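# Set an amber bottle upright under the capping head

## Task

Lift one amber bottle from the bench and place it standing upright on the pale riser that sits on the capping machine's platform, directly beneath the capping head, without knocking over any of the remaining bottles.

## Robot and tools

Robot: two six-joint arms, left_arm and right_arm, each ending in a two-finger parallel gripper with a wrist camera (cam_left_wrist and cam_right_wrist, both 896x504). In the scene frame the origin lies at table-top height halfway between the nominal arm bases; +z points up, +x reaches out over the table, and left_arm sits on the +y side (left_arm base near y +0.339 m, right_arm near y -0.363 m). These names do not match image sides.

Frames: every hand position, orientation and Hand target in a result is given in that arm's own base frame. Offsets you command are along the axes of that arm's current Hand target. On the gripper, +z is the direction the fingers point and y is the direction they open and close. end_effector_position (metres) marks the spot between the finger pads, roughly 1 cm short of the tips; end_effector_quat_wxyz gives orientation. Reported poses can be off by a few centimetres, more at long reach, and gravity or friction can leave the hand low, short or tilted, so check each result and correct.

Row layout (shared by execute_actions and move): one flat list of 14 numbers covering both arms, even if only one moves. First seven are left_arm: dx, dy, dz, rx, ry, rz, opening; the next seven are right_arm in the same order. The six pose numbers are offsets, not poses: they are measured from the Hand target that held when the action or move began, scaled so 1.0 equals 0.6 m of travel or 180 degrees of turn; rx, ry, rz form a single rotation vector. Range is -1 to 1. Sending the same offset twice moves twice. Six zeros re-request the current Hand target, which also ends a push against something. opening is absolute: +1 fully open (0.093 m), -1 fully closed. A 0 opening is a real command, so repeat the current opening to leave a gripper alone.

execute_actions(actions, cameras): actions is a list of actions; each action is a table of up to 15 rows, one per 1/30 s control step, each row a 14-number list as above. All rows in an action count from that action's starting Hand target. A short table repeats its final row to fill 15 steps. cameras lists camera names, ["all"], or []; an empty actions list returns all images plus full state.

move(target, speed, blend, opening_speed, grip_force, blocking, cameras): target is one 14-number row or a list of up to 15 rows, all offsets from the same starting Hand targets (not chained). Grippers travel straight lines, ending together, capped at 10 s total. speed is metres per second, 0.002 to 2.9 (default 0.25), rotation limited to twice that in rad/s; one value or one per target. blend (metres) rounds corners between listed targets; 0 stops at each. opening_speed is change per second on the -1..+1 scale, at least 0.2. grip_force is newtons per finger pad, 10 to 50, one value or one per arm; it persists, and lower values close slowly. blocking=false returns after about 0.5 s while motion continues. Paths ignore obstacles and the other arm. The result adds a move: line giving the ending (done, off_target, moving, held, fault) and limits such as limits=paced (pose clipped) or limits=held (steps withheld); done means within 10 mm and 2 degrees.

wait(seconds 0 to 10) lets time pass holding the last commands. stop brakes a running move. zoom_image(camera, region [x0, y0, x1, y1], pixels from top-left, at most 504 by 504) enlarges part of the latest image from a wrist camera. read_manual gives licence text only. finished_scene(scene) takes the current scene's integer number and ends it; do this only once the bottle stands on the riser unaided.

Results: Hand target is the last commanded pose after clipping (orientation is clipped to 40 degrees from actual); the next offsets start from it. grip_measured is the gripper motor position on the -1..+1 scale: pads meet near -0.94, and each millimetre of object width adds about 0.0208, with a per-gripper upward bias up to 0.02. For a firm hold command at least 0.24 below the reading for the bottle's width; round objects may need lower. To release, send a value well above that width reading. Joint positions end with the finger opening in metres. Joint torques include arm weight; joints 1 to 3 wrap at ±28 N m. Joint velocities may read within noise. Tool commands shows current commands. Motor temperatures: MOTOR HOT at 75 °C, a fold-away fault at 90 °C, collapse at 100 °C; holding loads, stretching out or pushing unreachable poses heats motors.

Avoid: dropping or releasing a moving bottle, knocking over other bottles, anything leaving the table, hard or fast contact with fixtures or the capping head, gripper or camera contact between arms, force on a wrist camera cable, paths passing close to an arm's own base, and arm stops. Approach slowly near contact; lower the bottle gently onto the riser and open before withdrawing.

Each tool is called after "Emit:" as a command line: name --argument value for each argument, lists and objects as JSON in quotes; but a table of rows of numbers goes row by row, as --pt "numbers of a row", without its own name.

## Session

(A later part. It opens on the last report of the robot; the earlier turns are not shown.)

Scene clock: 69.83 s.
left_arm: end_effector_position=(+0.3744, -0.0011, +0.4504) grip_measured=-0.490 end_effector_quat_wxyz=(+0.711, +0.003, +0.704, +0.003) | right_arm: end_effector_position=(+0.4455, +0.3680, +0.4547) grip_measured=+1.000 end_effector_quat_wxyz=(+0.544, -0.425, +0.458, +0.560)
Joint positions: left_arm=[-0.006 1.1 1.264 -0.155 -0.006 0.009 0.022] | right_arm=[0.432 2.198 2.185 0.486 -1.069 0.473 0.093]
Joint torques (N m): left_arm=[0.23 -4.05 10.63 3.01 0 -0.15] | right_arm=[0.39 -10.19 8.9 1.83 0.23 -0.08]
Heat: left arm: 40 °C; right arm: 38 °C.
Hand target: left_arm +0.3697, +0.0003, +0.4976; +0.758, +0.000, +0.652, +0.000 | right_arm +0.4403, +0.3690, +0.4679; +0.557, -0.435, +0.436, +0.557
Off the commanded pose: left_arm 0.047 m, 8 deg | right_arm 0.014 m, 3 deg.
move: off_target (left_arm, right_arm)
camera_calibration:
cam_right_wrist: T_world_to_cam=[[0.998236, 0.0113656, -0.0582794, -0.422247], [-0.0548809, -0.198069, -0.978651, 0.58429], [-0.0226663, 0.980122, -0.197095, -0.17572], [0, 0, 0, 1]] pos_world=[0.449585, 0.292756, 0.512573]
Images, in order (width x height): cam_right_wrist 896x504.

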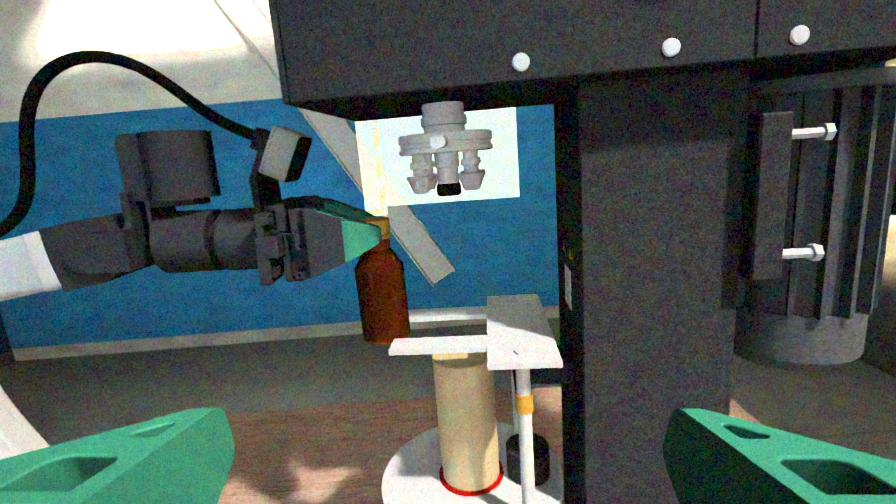

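Emit:
move --target '[-0.0105, 0, 0.064, 0, -0.0056, 0, -0.6, 0, 0, 0, 0, 0, 0, 1]' --cameras '["all"]' --speed 0.08

Scene clock: 72.00 s.
left_arm: end_effector_position=(+0.4111, +0.0001, +0.4601) grip_measured=-0.490 end_effector_quat_wxyz=(+0.714, +0.002, +0.700, +0.004) | right_arm: end_effector_position=(+0.4455, +0.3680, +0.4547) grip_measured=+1.000 end_effector_quat_wxyz=(+0.544, -0.425, +0.458, +0.560)
Joint positions: left_arm=[-0.002 1.239 1.372 -0.112 -0.006 0.008 0.022] | right_arm=[0.432 2.198 2.185 0.486 -1.069 0.473 0.093]
Joint torques (N m): left_arm=[-0.01 -5.23 11.03 3 0 -0.12] | right_arm=[0.36 -10.22 8.91 1.82 0.22 -0.07]
Heat: left arm: 40 °C; right arm: 38 °C.
Hand target: left_arm +0.4067, +0.0003, +0.5095; +0.764, +0.000, +0.646, +0.000 | right_arm +0.4403, +0.3690, +0.4679; +0.557, -0.435, +0.436, +0.557
Off the commanded pose: left_arm 0.050 m, 8 deg | right_arm 0.014 m, 3 deg.
move: off_target (left_arm, right_arm)
camera_calibration:
cam_left_wrist: T_world_to_cam=[[0.011818, -0.999919, 0.00476232, -0.00733591], [-0.390594, -0.00900058, -0.920519, 0.623131], [0.920487, 0.00901857, -0.390669, -0.106812], [0, 0, 0, 1]] pos_world=[0.341797, -0.000763481, 0.531911]
cam_right_wrist: T_world_to_cam=[[0.998236, 0.0113656, -0.0582794, -0.422247], [-0.0548809, -0.198069, -0.978651, 0.58429], [-0.0226663, 0.980122, -0.197095, -0.17572], [0, 0, 0, 1]] pos_world=[0.449585, 0.292756, 0.512573]

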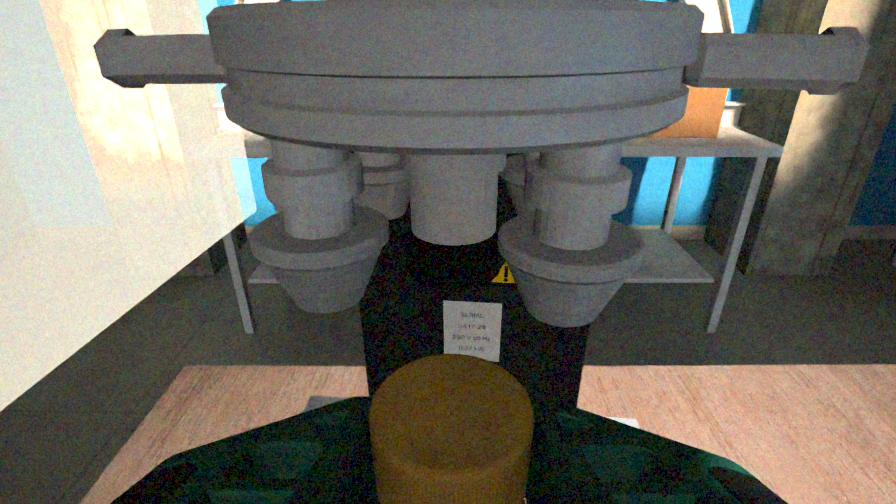

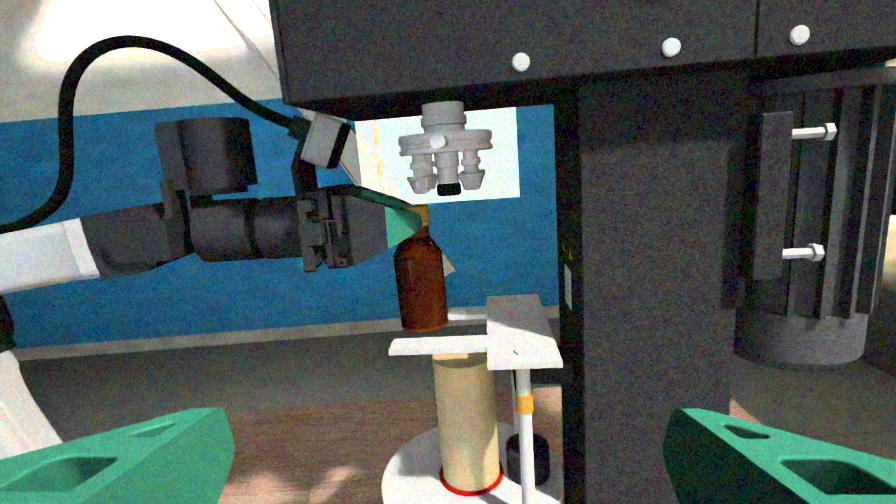

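Emit:
move --target '[0.0362, -0.0008, 0.054, 0, 0.003, 0, -0.6, 0, 0, 0, 0, 0, 0, 1]' --cameras '["all"]' --speed 0.06

Scene clock: 74.77 s.
left_arm: end_effector_position=(+0.4457, +0.0000, +0.4400) grip_measured=-0.490 end_effector_quat_wxyz=(+0.708, +0.001, +0.706, +0.004) | right_arm: end_effector_position=(+0.4455, +0.3680, +0.4547) grip_measured=+1.000 end_effector_quat_wxyz=(+0.544, -0.425, +0.458, +0.560)
Joint positions: left_arm=[-0.002 1.343 1.378 -0.031 -0.006 0.008 0.022] | right_arm=[0.432 2.198 2.185 0.486 -1.069 0.473 0.093]
Joint torques (N m): left_arm=[-0.13 -6.84 11.47 3.05 0.06 -0.13] | right_arm=[0.34 -10.18 8.84 1.8 0.21 -0.07]
Heat: left arm: 40 °C; right arm: 38 °C.
Hand target: left_arm +0.4424, -0.0002, +0.4935; +0.761, +0.000, +0.649, +0.000 | right_arm +0.4403, +0.3690, +0.4679; +0.557, -0.435, +0.436, +0.557
Off the commanded pose: left_arm 0.054 m, 9 deg | right_arm 0.014 m, 3 deg.
move: off_target (left_arm, right_arm)
camera_calibration:
cam_left_wrist: T_world_to_cam=[[0.0119353, -0.999917, 0.00487275, -0.00776818], [-0.406349, -0.00930277, -0.913671, 0.622042], [0.91364, 0.00892493, -0.406426, -0.136472], [0, 0, 0, 1]] pos_world=[0.377545, -0.000762819, 0.512914]
cam_right_wrist: T_world_to_cam=[[0.998236, 0.0113656, -0.0582794, -0.422247], [-0.0548809, -0.198069, -0.978651, 0.58429], [-0.0226663, 0.980122, -0.197095, -0.17572], [0, 0, 0, 1]] pos_world=[0.449585, 0.292756, 0.512573]

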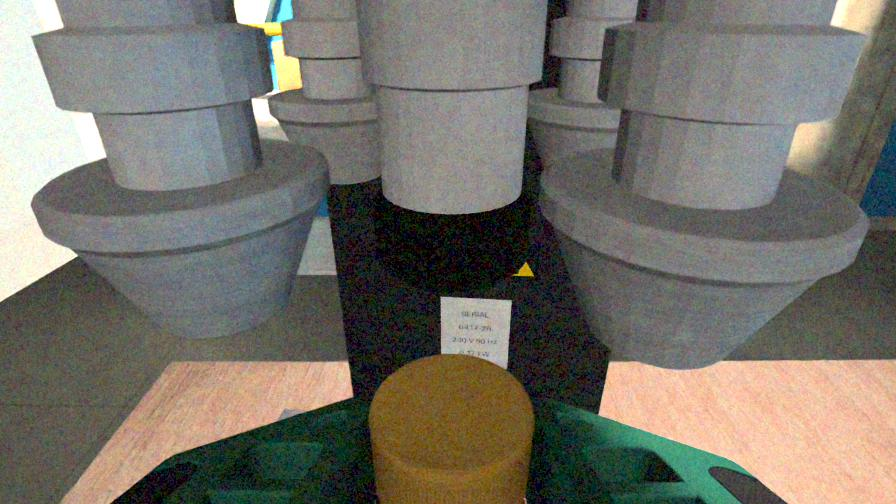

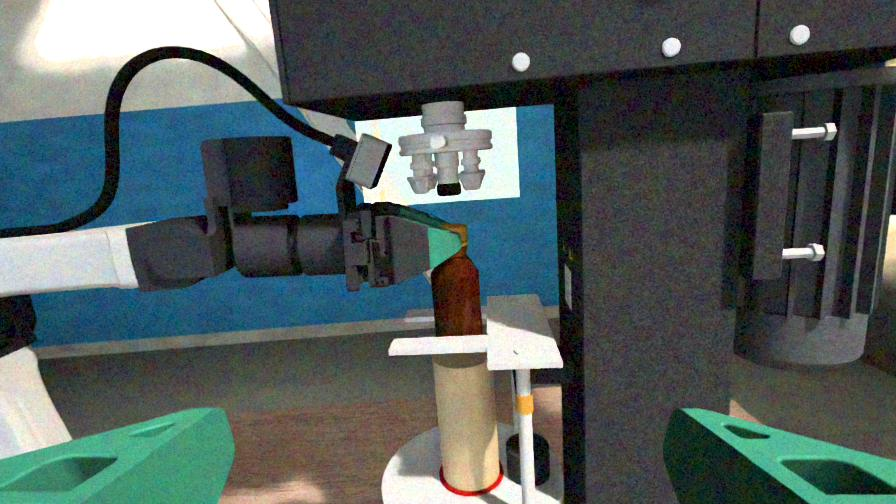

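Emit:
move --target '[0.0197, 0, -0.0032, 0, 0.002, 0, -0.6, 0, 0, 0, 0, 0, 0, 1]' --cameras '["cam_right_wrist"]' --speed 0.03

Scene clock: 76.33 s.
left_arm: end_effector_position=(+0.4456, +0.0000, +0.4469) grip_measured=-0.490 end_effector_quat_wxyz=(+0.718, +0.001, +0.696, +0.004) | right_arm: end_effector_position=(+0.4455, +0.3680, +0.4547) grip_measured=+1.000 end_effector_quat_wxyz=(+0.544, -0.425, +0.458, +0.560)
Joint positions: left_arm=[-0.002 1.343 1.378 -0.002 -0.006 0.008 0.022] | right_arm=[0.432 2.198 2.185 0.486 -1.069 0.473 0.093]
Joint torques (N m): left_arm=[-0.21 -6.53 8.29 3.09 0.01 -0.13] | right_arm=[0.31 -10.18 8.98 1.82 0.23 -0.05]
Heat: left arm: 41 °C; right arm: 38 °C.
Hand target: left_arm +0.4423, -0.0002, +0.4815; +0.759, +0.000, +0.652, +0.000 | right_arm +0.4403, +0.3690, +0.4679; +0.557, -0.435, +0.436, +0.557
Off the commanded pose: left_arm 0.035 m, 7 deg | right_arm 0.014 m, 3 deg.
move: off_target (left_arm, right_arm)
camera_calibration:
cam_right_wrist: T_world_to_cam=[[0.998236, 0.0113656, -0.0582794, -0.422247], [-0.0548809, -0.198069, -0.978651, 0.58429], [-0.0226663, 0.980122, -0.197095, -0.17572], [0, 0, 0, 1]] pos_world=[0.449585, 0.292756, 0.512573]
Images, in order (width x height): cam_right_wrist 896x504.

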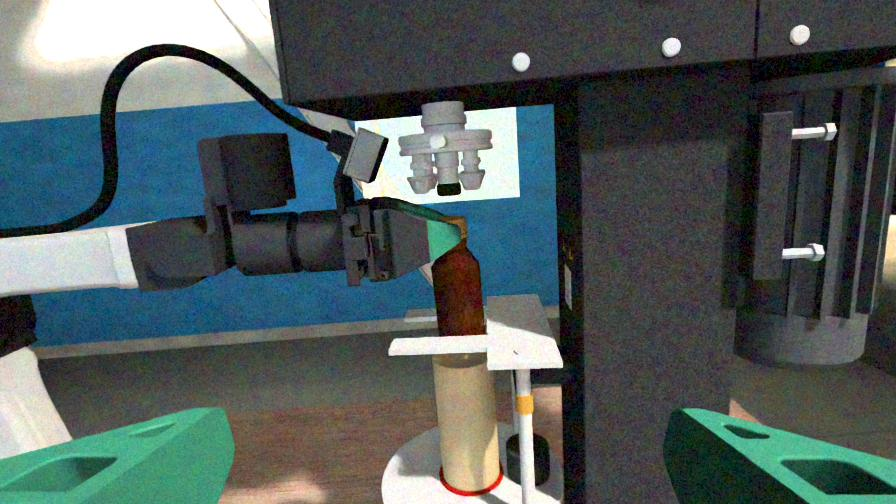

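Emit:
move --target '[0.0247, 0, -0.0041, 0, 0.008, 0, -0.6, 0, 0, 0, 0, 0, 0, 1]' --cameras '["cam_right_wrist"]' --speed 0.03

Scene clock: 77.80 s.
left_arm: end_effector_position=(+0.4477, +0.0000, +0.4336) grip_measured=-0.490 end_effector_quat_wxyz=(+0.710, +0.001, +0.704, +0.004) | right_arm: end_effector_position=(+0.4455, +0.3680, +0.4547) grip_measured=+1.000 end_effector_quat_wxyz=(+0.544, -0.425, +0.458, +0.560)
Joint positions: left_arm=[-0.002 1.343 1.347 0.005 -0.006 0.008 0.022] | right_arm=[0.432 2.198 2.185 0.486 -1.069 0.473 0.093]
Joint torques (N m): left_arm=[-0.09 -7.68 7.3 3.03 0.03 -0.08] | right_arm=[0.39 -10.21 8.98 1.83 0.2 -0.04]
Heat: left arm: 41 °C; right arm: 38 °C.
Hand target: left_arm +0.4421, -0.0002, +0.4665; +0.750, +0.000, +0.661, +0.000 | right_arm +0.4403, +0.3690, +0.4679; +0.557, -0.435, +0.436, +0.557
Off the commanded pose: left_arm 0.033 m, 7 deg | right_arm 0.014 m, 3 deg.
move: off_target (left_arm, right_arm)
camera_calibration:
cam_right_wrist: T_world_to_cam=[[0.998236, 0.0113656, -0.0582794, -0.422247], [-0.0548809, -0.198069, -0.978651, 0.58429], [-0.0226663, 0.980122, -0.197095, -0.17572], [0, 0, 0, 1]] pos_world=[0.449585, 0.292756, 0.512573]
Images, in order (width x height): cam_right_wrist 896x504.

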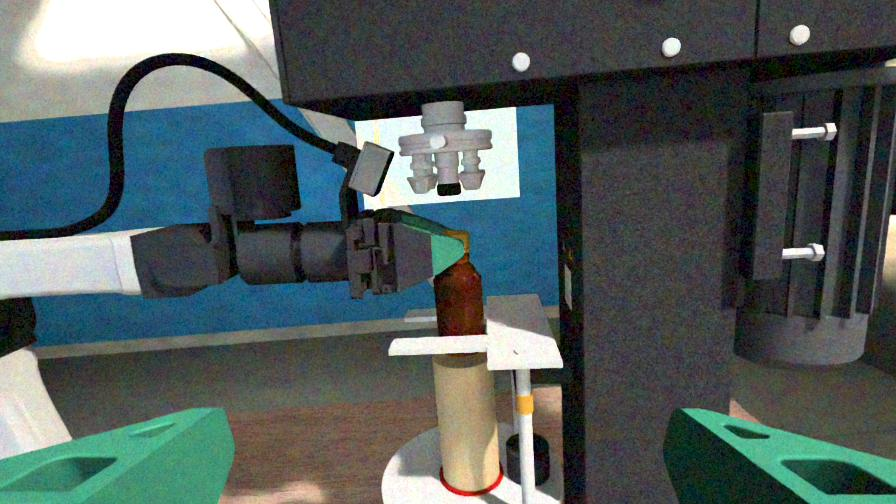

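Emit:
move --target '[0.0198, 0, -0.0025, 0, 0.003, 0, -0.6, 0, 0, 0, 0, 0, 0, 1]' --cameras '["cam_right_wrist"]' --speed 0.03

Scene clock: 78.93 s.
left_arm: end_effector_position=(+0.4498, +0.0000, +0.4263) grip_measured=-0.490 end_effector_quat_wxyz=(+0.714, +0.001, +0.701, +0.004) | right_arm: end_effector_position=(+0.4455, +0.3680, +0.4547) grip_measured=+1.000 end_effector_quat_wxyz=(+0.544, -0.425, +0.458, +0.560)
Joint positions: left_arm=[-0.002 1.343 1.308 0.054 -0.006 0.007 0.022] | right_arm=[0.432 2.198 2.185 0.486 -1.069 0.473 0.093]
Joint torques (N m): left_arm=[-0.18 -8.57 6.95 2.87 0.02 -0.12] | right_arm=[0.35 -10.17 8.92 1.84 0.21 -0.06]
Heat: left arm: 41 °C; right arm: 38 °C.
Hand target: left_arm +0.4421, -0.0002, +0.4546; +0.747, +0.000, +0.665, +0.000 | right_arm +0.4403, +0.3690, +0.4679; +0.557, -0.435, +0.436, +0.557
Off the commanded pose: left_arm 0.029 m, 6 deg | right_arm 0.014 m, 3 deg.
move: off_target (left_arm, right_arm)
camera_calibration:
cam_right_wrist: T_world_to_cam=[[0.998236, 0.0113656, -0.0582794, -0.422247], [-0.0548809, -0.198069, -0.978651, 0.58429], [-0.0226663, 0.980122, -0.197095, -0.17572], [0, 0, 0, 1]] pos_world=[0.449585, 0.292756, 0.512573]
Images, in order (width x height): cam_right_wrist 896x504.

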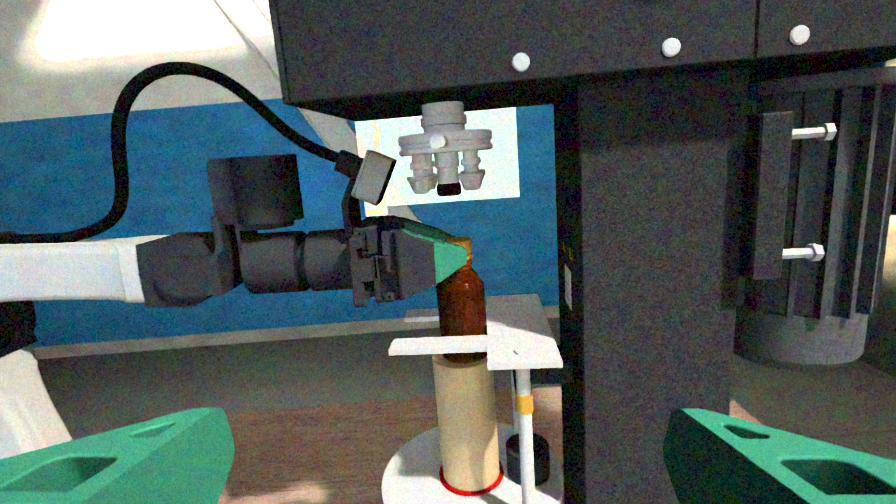

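Emit:
zoom_image --camera "cam_right_wrist" --region '[380, 220, 580, 400]'

Scaled by 2.520 from the camera's 896x504 image, which has a finer 1280x720 frame.

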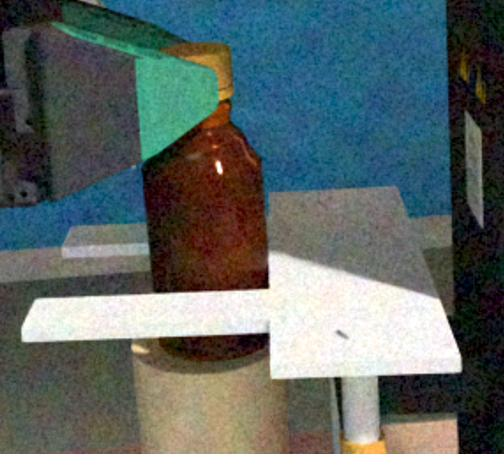

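Emit:
move --target '[0.0165, 0, -0.0018, 0, 0.006, 0, -0.6, 0, 0, 0, 0, 0, 0, 1]' --cameras '["cam_right_wrist"]' --speed 0.03

Emit:
zoom_image --camera "cam_right_wrist" --region '[380, 220, 580, 400]'

Scene clock: 80.60 s.
left_arm: end_effector_position=(+0.4492, +0.0000, +0.4258) grip_measured=-0.490 end_effector_quat_wxyz=(+0.718, +0.001, +0.696, +0.004) | right_arm: end_effector_position=(+0.4455, +0.3680, +0.4547) grip_measured=+1.000 end_effector_quat_wxyz=(+0.544, -0.425, +0.458, +0.560)
Joint positions: left_arm=[-0.002 1.338 1.289 0.08 -0.006 0.007 0.022] | right_arm=[0.432 2.198 2.185 0.486 -1.069 0.473 0.093]
Joint torques (N m): left_arm=[0.14 -7.86 6.69 2.62 -0.01 -0.17] | right_arm=[0.4 -10.15 8.96 1.82 0.22 -0.06]
Heat: left arm: 41 °C; right arm: 38 °C.
Hand target: left_arm +0.4422, -0.0002, +0.4446; +0.741, +0.000, +0.672, +0.000 | right_arm +0.4403, +0.3690, +0.4679; +0.557, -0.435, +0.436, +0.557
Off the commanded pose: left_arm 0.020 m, 4 deg | right_arm 0.014 m, 3 deg.
move: off_target (left_arm, right_arm)
camera_calibration:
cam_right_wrist: T_world_to_cam=[[0.998236, 0.0113656, -0.0582794, -0.422247], [-0.0548809, -0.198069, -0.978651, 0.58429], [-0.0226663, 0.980122, -0.197095, -0.17572], [0, 0, 0, 1]] pos_world=[0.449585, 0.292756, 0.512573]
Images, in order (width x height): cam_right_wrist 896x504.

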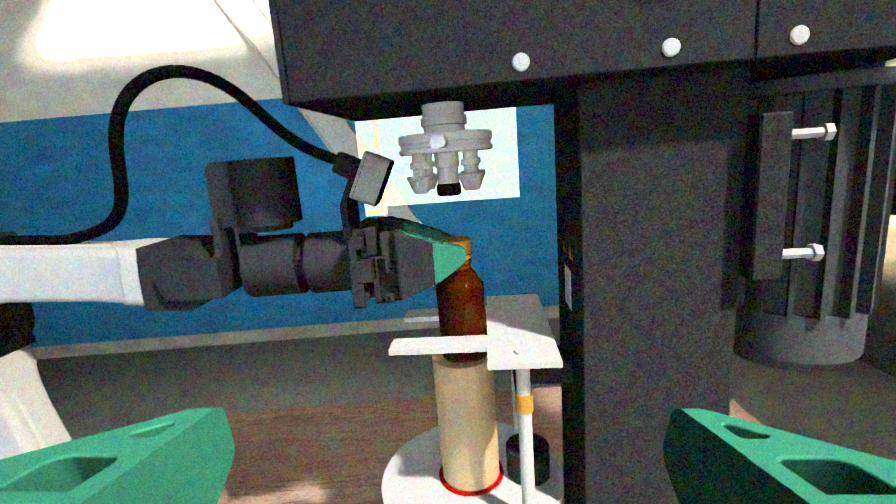

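Scaled by 2.520 from the camera's 896x504 image, which has a finer 1280x720 frame.

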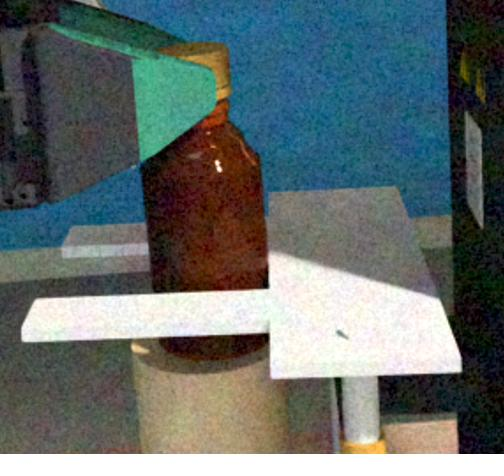

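Emit:
move --target '[0.0132, 0, -0.0015, 0, 0.003, 0, -0.6, 0, 0, 0, 0, 0, 0, 1]' --cameras '["all"]' --speed 0.03

Emit:
zoom_image --camera "cam_right_wrist" --region '[380, 220, 580, 400]'

Scene clock: 82.23 s.
left_arm: end_effector_position=(+0.4476, +0.0000, +0.4257) grip_measured=-0.490 end_effector_quat_wxyz=(+0.723, +0.001, +0.690, +0.004) | right_arm: end_effector_position=(+0.4455, +0.3680, +0.4547) grip_measured=+1.000 end_effector_quat_wxyz=(+0.544, -0.425, +0.458, +0.560)
Joint positions: left_arm=[-0.002 1.33 1.267 0.11 -0.006 0.007 0.022] | right_arm=[0.432 2.198 2.185 0.486 -1.069 0.473 0.093]
Joint torques (N m): left_arm=[-0.25 -7.47 6.28 2.42 0 -0.09] | right_arm=[0.36 -10.13 8.91 1.82 0.22 -0.05]
Heat: left arm: 41 °C; right arm: 39 °C.
Hand target: left_arm +0.4420, -0.0002, +0.4367; +0.738, +0.000, +0.675, +0.000 | right_arm +0.4403, +0.3690, +0.4679; +0.557, -0.435, +0.436, +0.557
Off the commanded pose: left_arm 0.012 m, 2 deg | right_arm 0.014 m, 3 deg.
move: off_target (left_arm, right_arm)
camera_calibration:
cam_left_wrist: T_world_to_cam=[[0.0116749, -0.99991, 0.00659016, -0.00831999], [-0.36658, -0.0104117, -0.930328, 0.599013], [0.930313, 0.00844564, -0.366669, -0.168487], [0, 0, 0, 1]] pos_world=[0.376429, -0.000659496, 0.495555]
cam_right_wrist: T_world_to_cam=[[0.998236, 0.0113656, -0.0582794, -0.422247], [-0.0548809, -0.198069, -0.978651, 0.58429], [-0.0226663, 0.980122, -0.197095, -0.17572], [0, 0, 0, 1]] pos_world=[0.449585, 0.292756, 0.512573]

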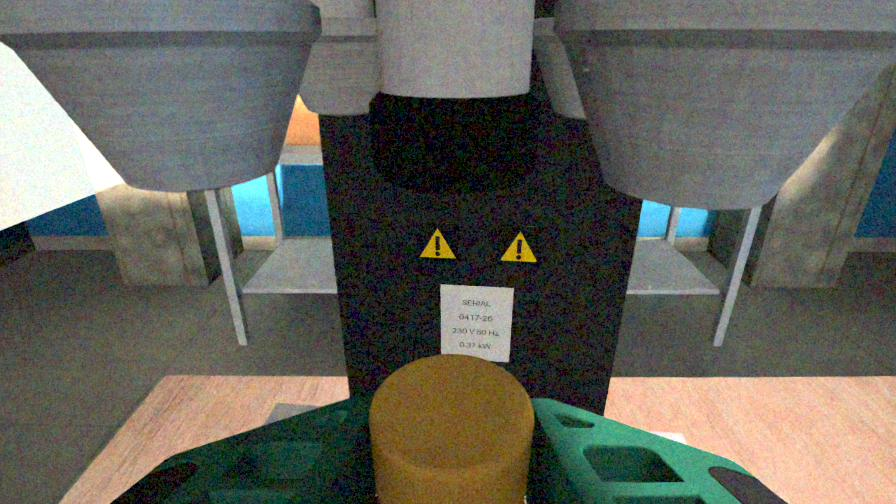

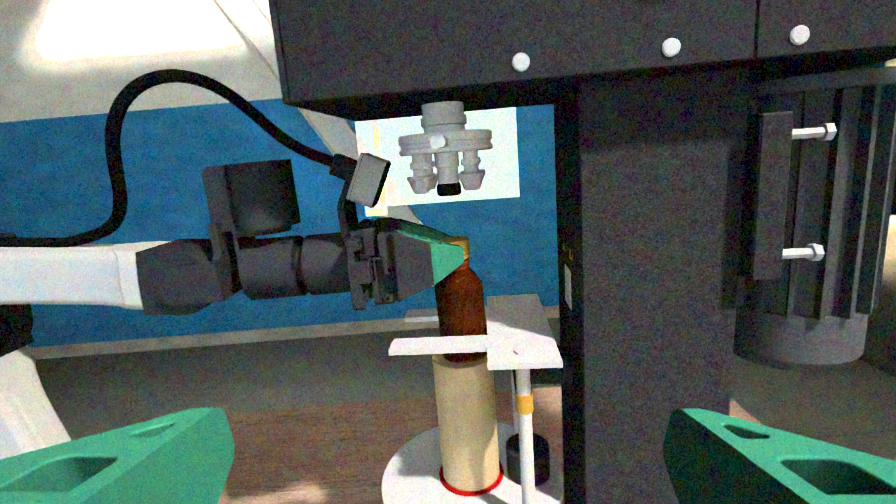

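Scaled by 2.520 from the camera's 896x504 image, which has a finer 1280x720 frame.

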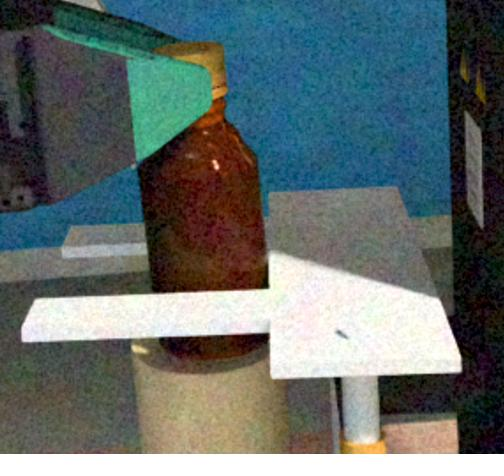

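Emit:
move --target '[0.0005, 0, 0.0055, 0, 0.018, 0, -0.6, 0, 0, 0, 0, 0, 0, 1]' --cameras '["cam_right_wrist"]' --speed 0.03

Emit:
zoom_image --camera "cam_right_wrist" --region '[380, 220, 580, 400]'

Scene clock: 84.13 s.
left_arm: end_effector_position=(+0.4464, +0.0000, +0.4252) grip_measured=-0.490 end_effector_quat_wxyz=(+0.712, +0.001, +0.702, +0.004) | right_arm: end_effector_position=(+0.4455, +0.3680, +0.4547) grip_measured=+1.000 end_effector_quat_wxyz=(+0.544, -0.425, +0.458, +0.560)
Joint positions: left_arm=[-0.002 1.33 1.296 0.049 -0.006 0.007 0.022] | right_arm=[0.432 2.198 2.185 0.486 -1.069 0.473 0.093]
Joint torques (N m): left_arm=[-0.05 -5.81 9.72 1.93 0 -0.14] | right_arm=[0.35 -10.19 8.98 1.82 0.21 -0.07]
Heat: left arm: 41 °C; right arm: 39 °C.
Hand target: left_arm +0.4454, -0.0002, +0.4367; +0.718, +0.000, +0.696, +0.000 | right_arm +0.4403, +0.3690, +0.4679; +0.557, -0.435, +0.436, +0.557
Off the commanded pose: left_arm 0.012 m, 1 deg | right_arm 0.014 m, 3 deg.
move: off_target (left_arm, right_arm)
camera_calibration:
cam_right_wrist: T_world_to_cam=[[0.998236, 0.0113656, -0.0582794, -0.422247], [-0.0548809, -0.198069, -0.978651, 0.58429], [-0.0226663, 0.980122, -0.197095, -0.17572], [0, 0, 0, 1]] pos_world=[0.449585, 0.292756, 0.512573]
Images, in order (width x height): cam_right_wrist 896x504.

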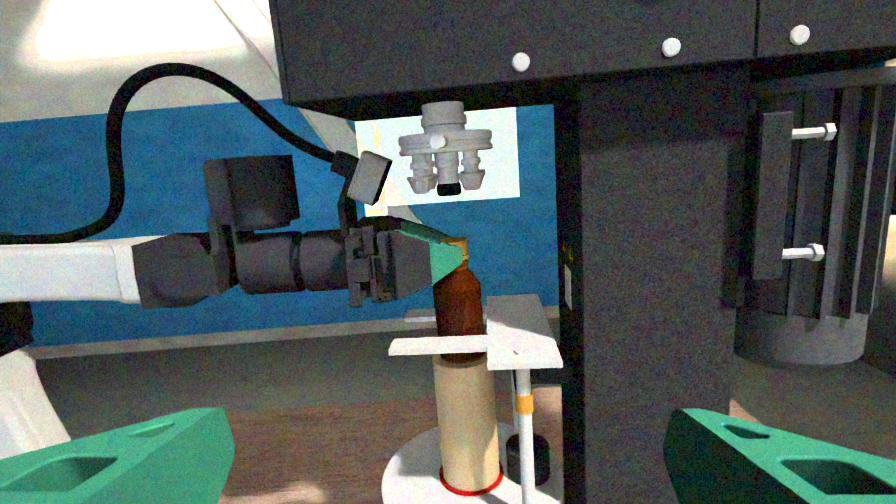

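Scaled by 2.520 from the camera's 896x504 image, which has a finer 1280x720 frame.

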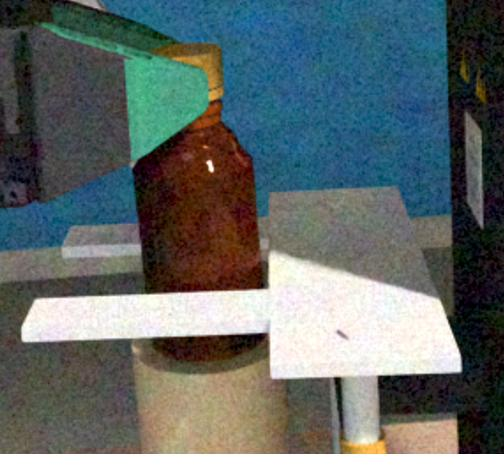

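Emit:
move --target '[0, 0, 0, 0, 0, 0, 0.15, 0, 0, 0, 0, 0, 0, 1]' --cameras '["cam_right_wrist"]' --opening_speed 0.6

Emit:
zoom_image --camera "cam_right_wrist" --region '[380, 220, 580, 400]'

Scene clock: 86.27 s.
left_arm: end_effector_position=(+0.4465, +0.0000, +0.4226) grip_measured=+0.149 end_effector_quat_wxyz=(+0.709, +0.001, +0.706, +0.004) | right_arm: end_effector_position=(+0.4455, +0.3680, +0.4547) grip_measured=+1.000 end_effector_quat_wxyz=(+0.544, -0.425, +0.458, +0.560)
Joint positions: left_arm=[-0.002 1.33 1.296 0.039 -0.006 0.007 0.052] | right_arm=[0.432 2.198 2.185 0.486 -1.069 0.473 0.093]
Joint torques (N m): left_arm=[-0.28 -5.9 9.77 2.04 0.01 -0.18] | right_arm=[0.42 -10.21 9.01 1.82 0.21 -0.04]
Heat: left arm: 40 °C; right arm: 39 °C.
Hand target: left_arm +0.4454, -0.0002, +0.4367; +0.718, +0.000, +0.696, +0.000 | right_arm +0.4403, +0.3690, +0.4679; +0.557, -0.435, +0.436, +0.557
Off the commanded pose: left_arm 0.014 m, 2 deg | right_arm 0.014 m, 3 deg.
move: off_target (left_arm, right_arm)
camera_calibration:
cam_right_wrist: T_world_to_cam=[[0.998236, 0.0113656, -0.0582794, -0.422247], [-0.0548809, -0.198069, -0.978651, 0.58429], [-0.0226663, 0.980122, -0.197095, -0.17572], [0, 0, 0, 1]] pos_world=[0.449585, 0.292756, 0.512573]
Images, in order (width x height): cam_right_wrist 896x504.

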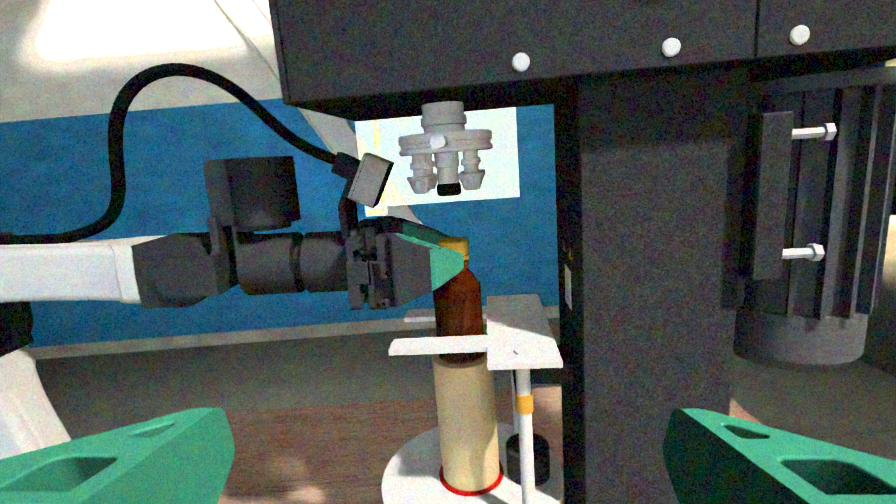

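Scaled by 2.520 from the camera's 896x504 image, which has a finer 1280x720 frame.

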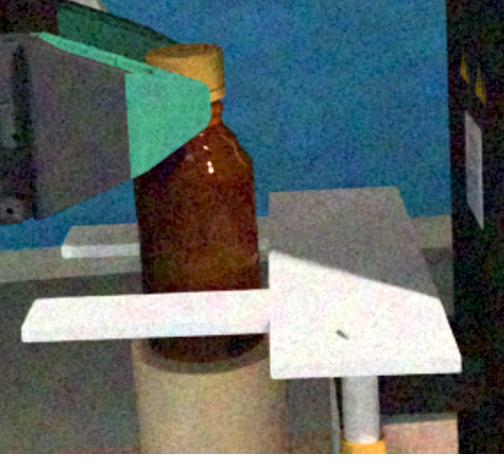

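Emit:
move --target '[-0.0145, 0, -0.2, 0, 0, 0, 0.15, 0, 0, 0, 0, 0, 0, 1]' --cameras '["all"]' --speed 0.1

Scene clock: 88.63 s.
left_arm: end_effector_position=(+0.3241, +0.0003, +0.4469) grip_measured=+0.149 end_effector_quat_wxyz=(+0.723, +0.001, +0.691, +0.003) | right_arm: end_effector_position=(+0.4455, +0.3680, +0.4547) grip_measured=+1.000 end_effector_quat_wxyz=(+0.544, -0.425, +0.458, +0.560)
Joint positions: left_arm=[-0.002 0.907 1.138 -0.187 -0.006 0.006 0.052] | right_arm=[0.432 2.198 2.185 0.486 -1.069 0.473 0.093]
Joint torques (N m): left_arm=[-0.21 -1.89 5.61 1.99 -0.01 -0.16] | right_arm=[0.35 -10.21 8.92 1.83 0.22 -0.04]
Heat: left arm: 40 °C; right arm: 39 °C.
Hand target: left_arm +0.3252, -0.0001, +0.4414; +0.718, +0.000, +0.696, +0.000 | right_arm +0.4403, +0.3690, +0.4679; +0.557, -0.435, +0.436, +0.557
Off the commanded pose: left_arm 0.006 m, 1 deg | right_arm 0.014 m, 3 deg.
move: off_target (right_arm)
camera_calibration:
cam_left_wrist: T_world_to_cam=[[0.0116195, -0.999909, 0.00692218, -0.0068768], [-0.368324, -0.0107158, -0.929636, 0.573785], [0.929625, 0.00825226, -0.368415, -0.0447652], [0, 0, 0, 1]] pos_world=[0.253034, -0.000358177, 0.516967]
cam_right_wrist: T_world_to_cam=[[0.998236, 0.0113656, -0.0582794, -0.422247], [-0.0548809, -0.198069, -0.978651, 0.58429], [-0.0226663, 0.980122, -0.197095, -0.17572], [0, 0, 0, 1]] pos_world=[0.449585, 0.292756, 0.512573]

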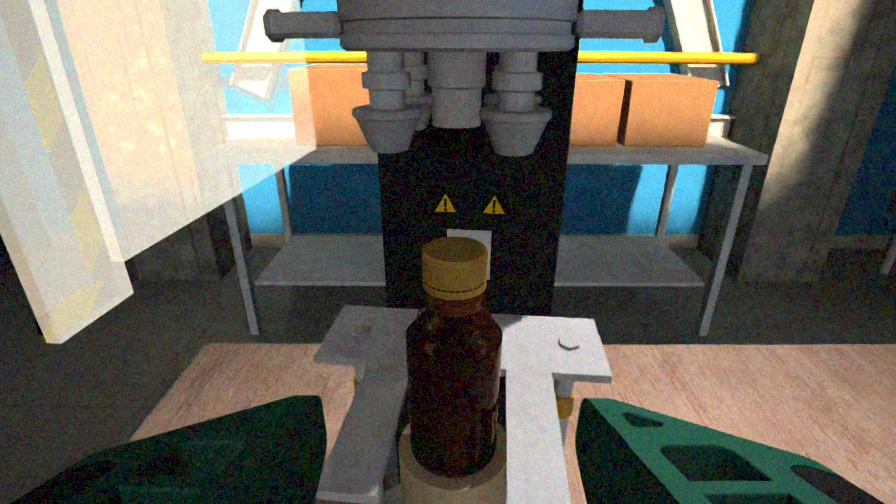

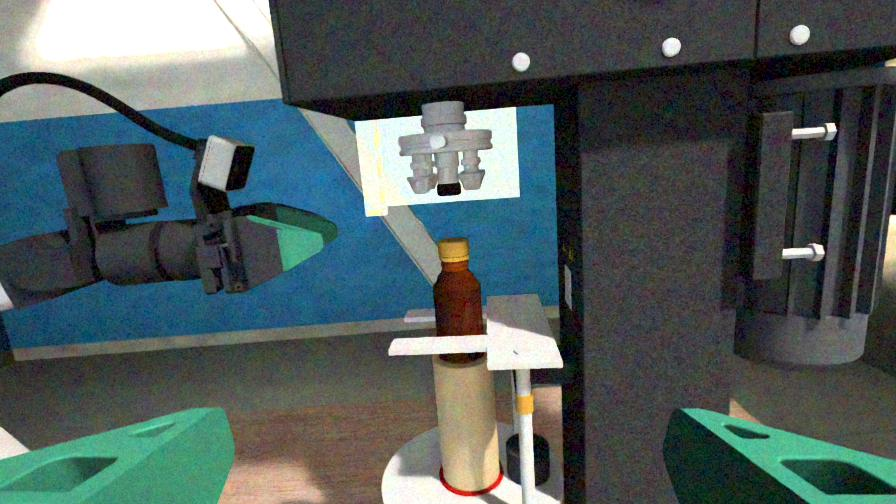

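Emit:
finished_scene --scene 1

The scene is finished: the task was done.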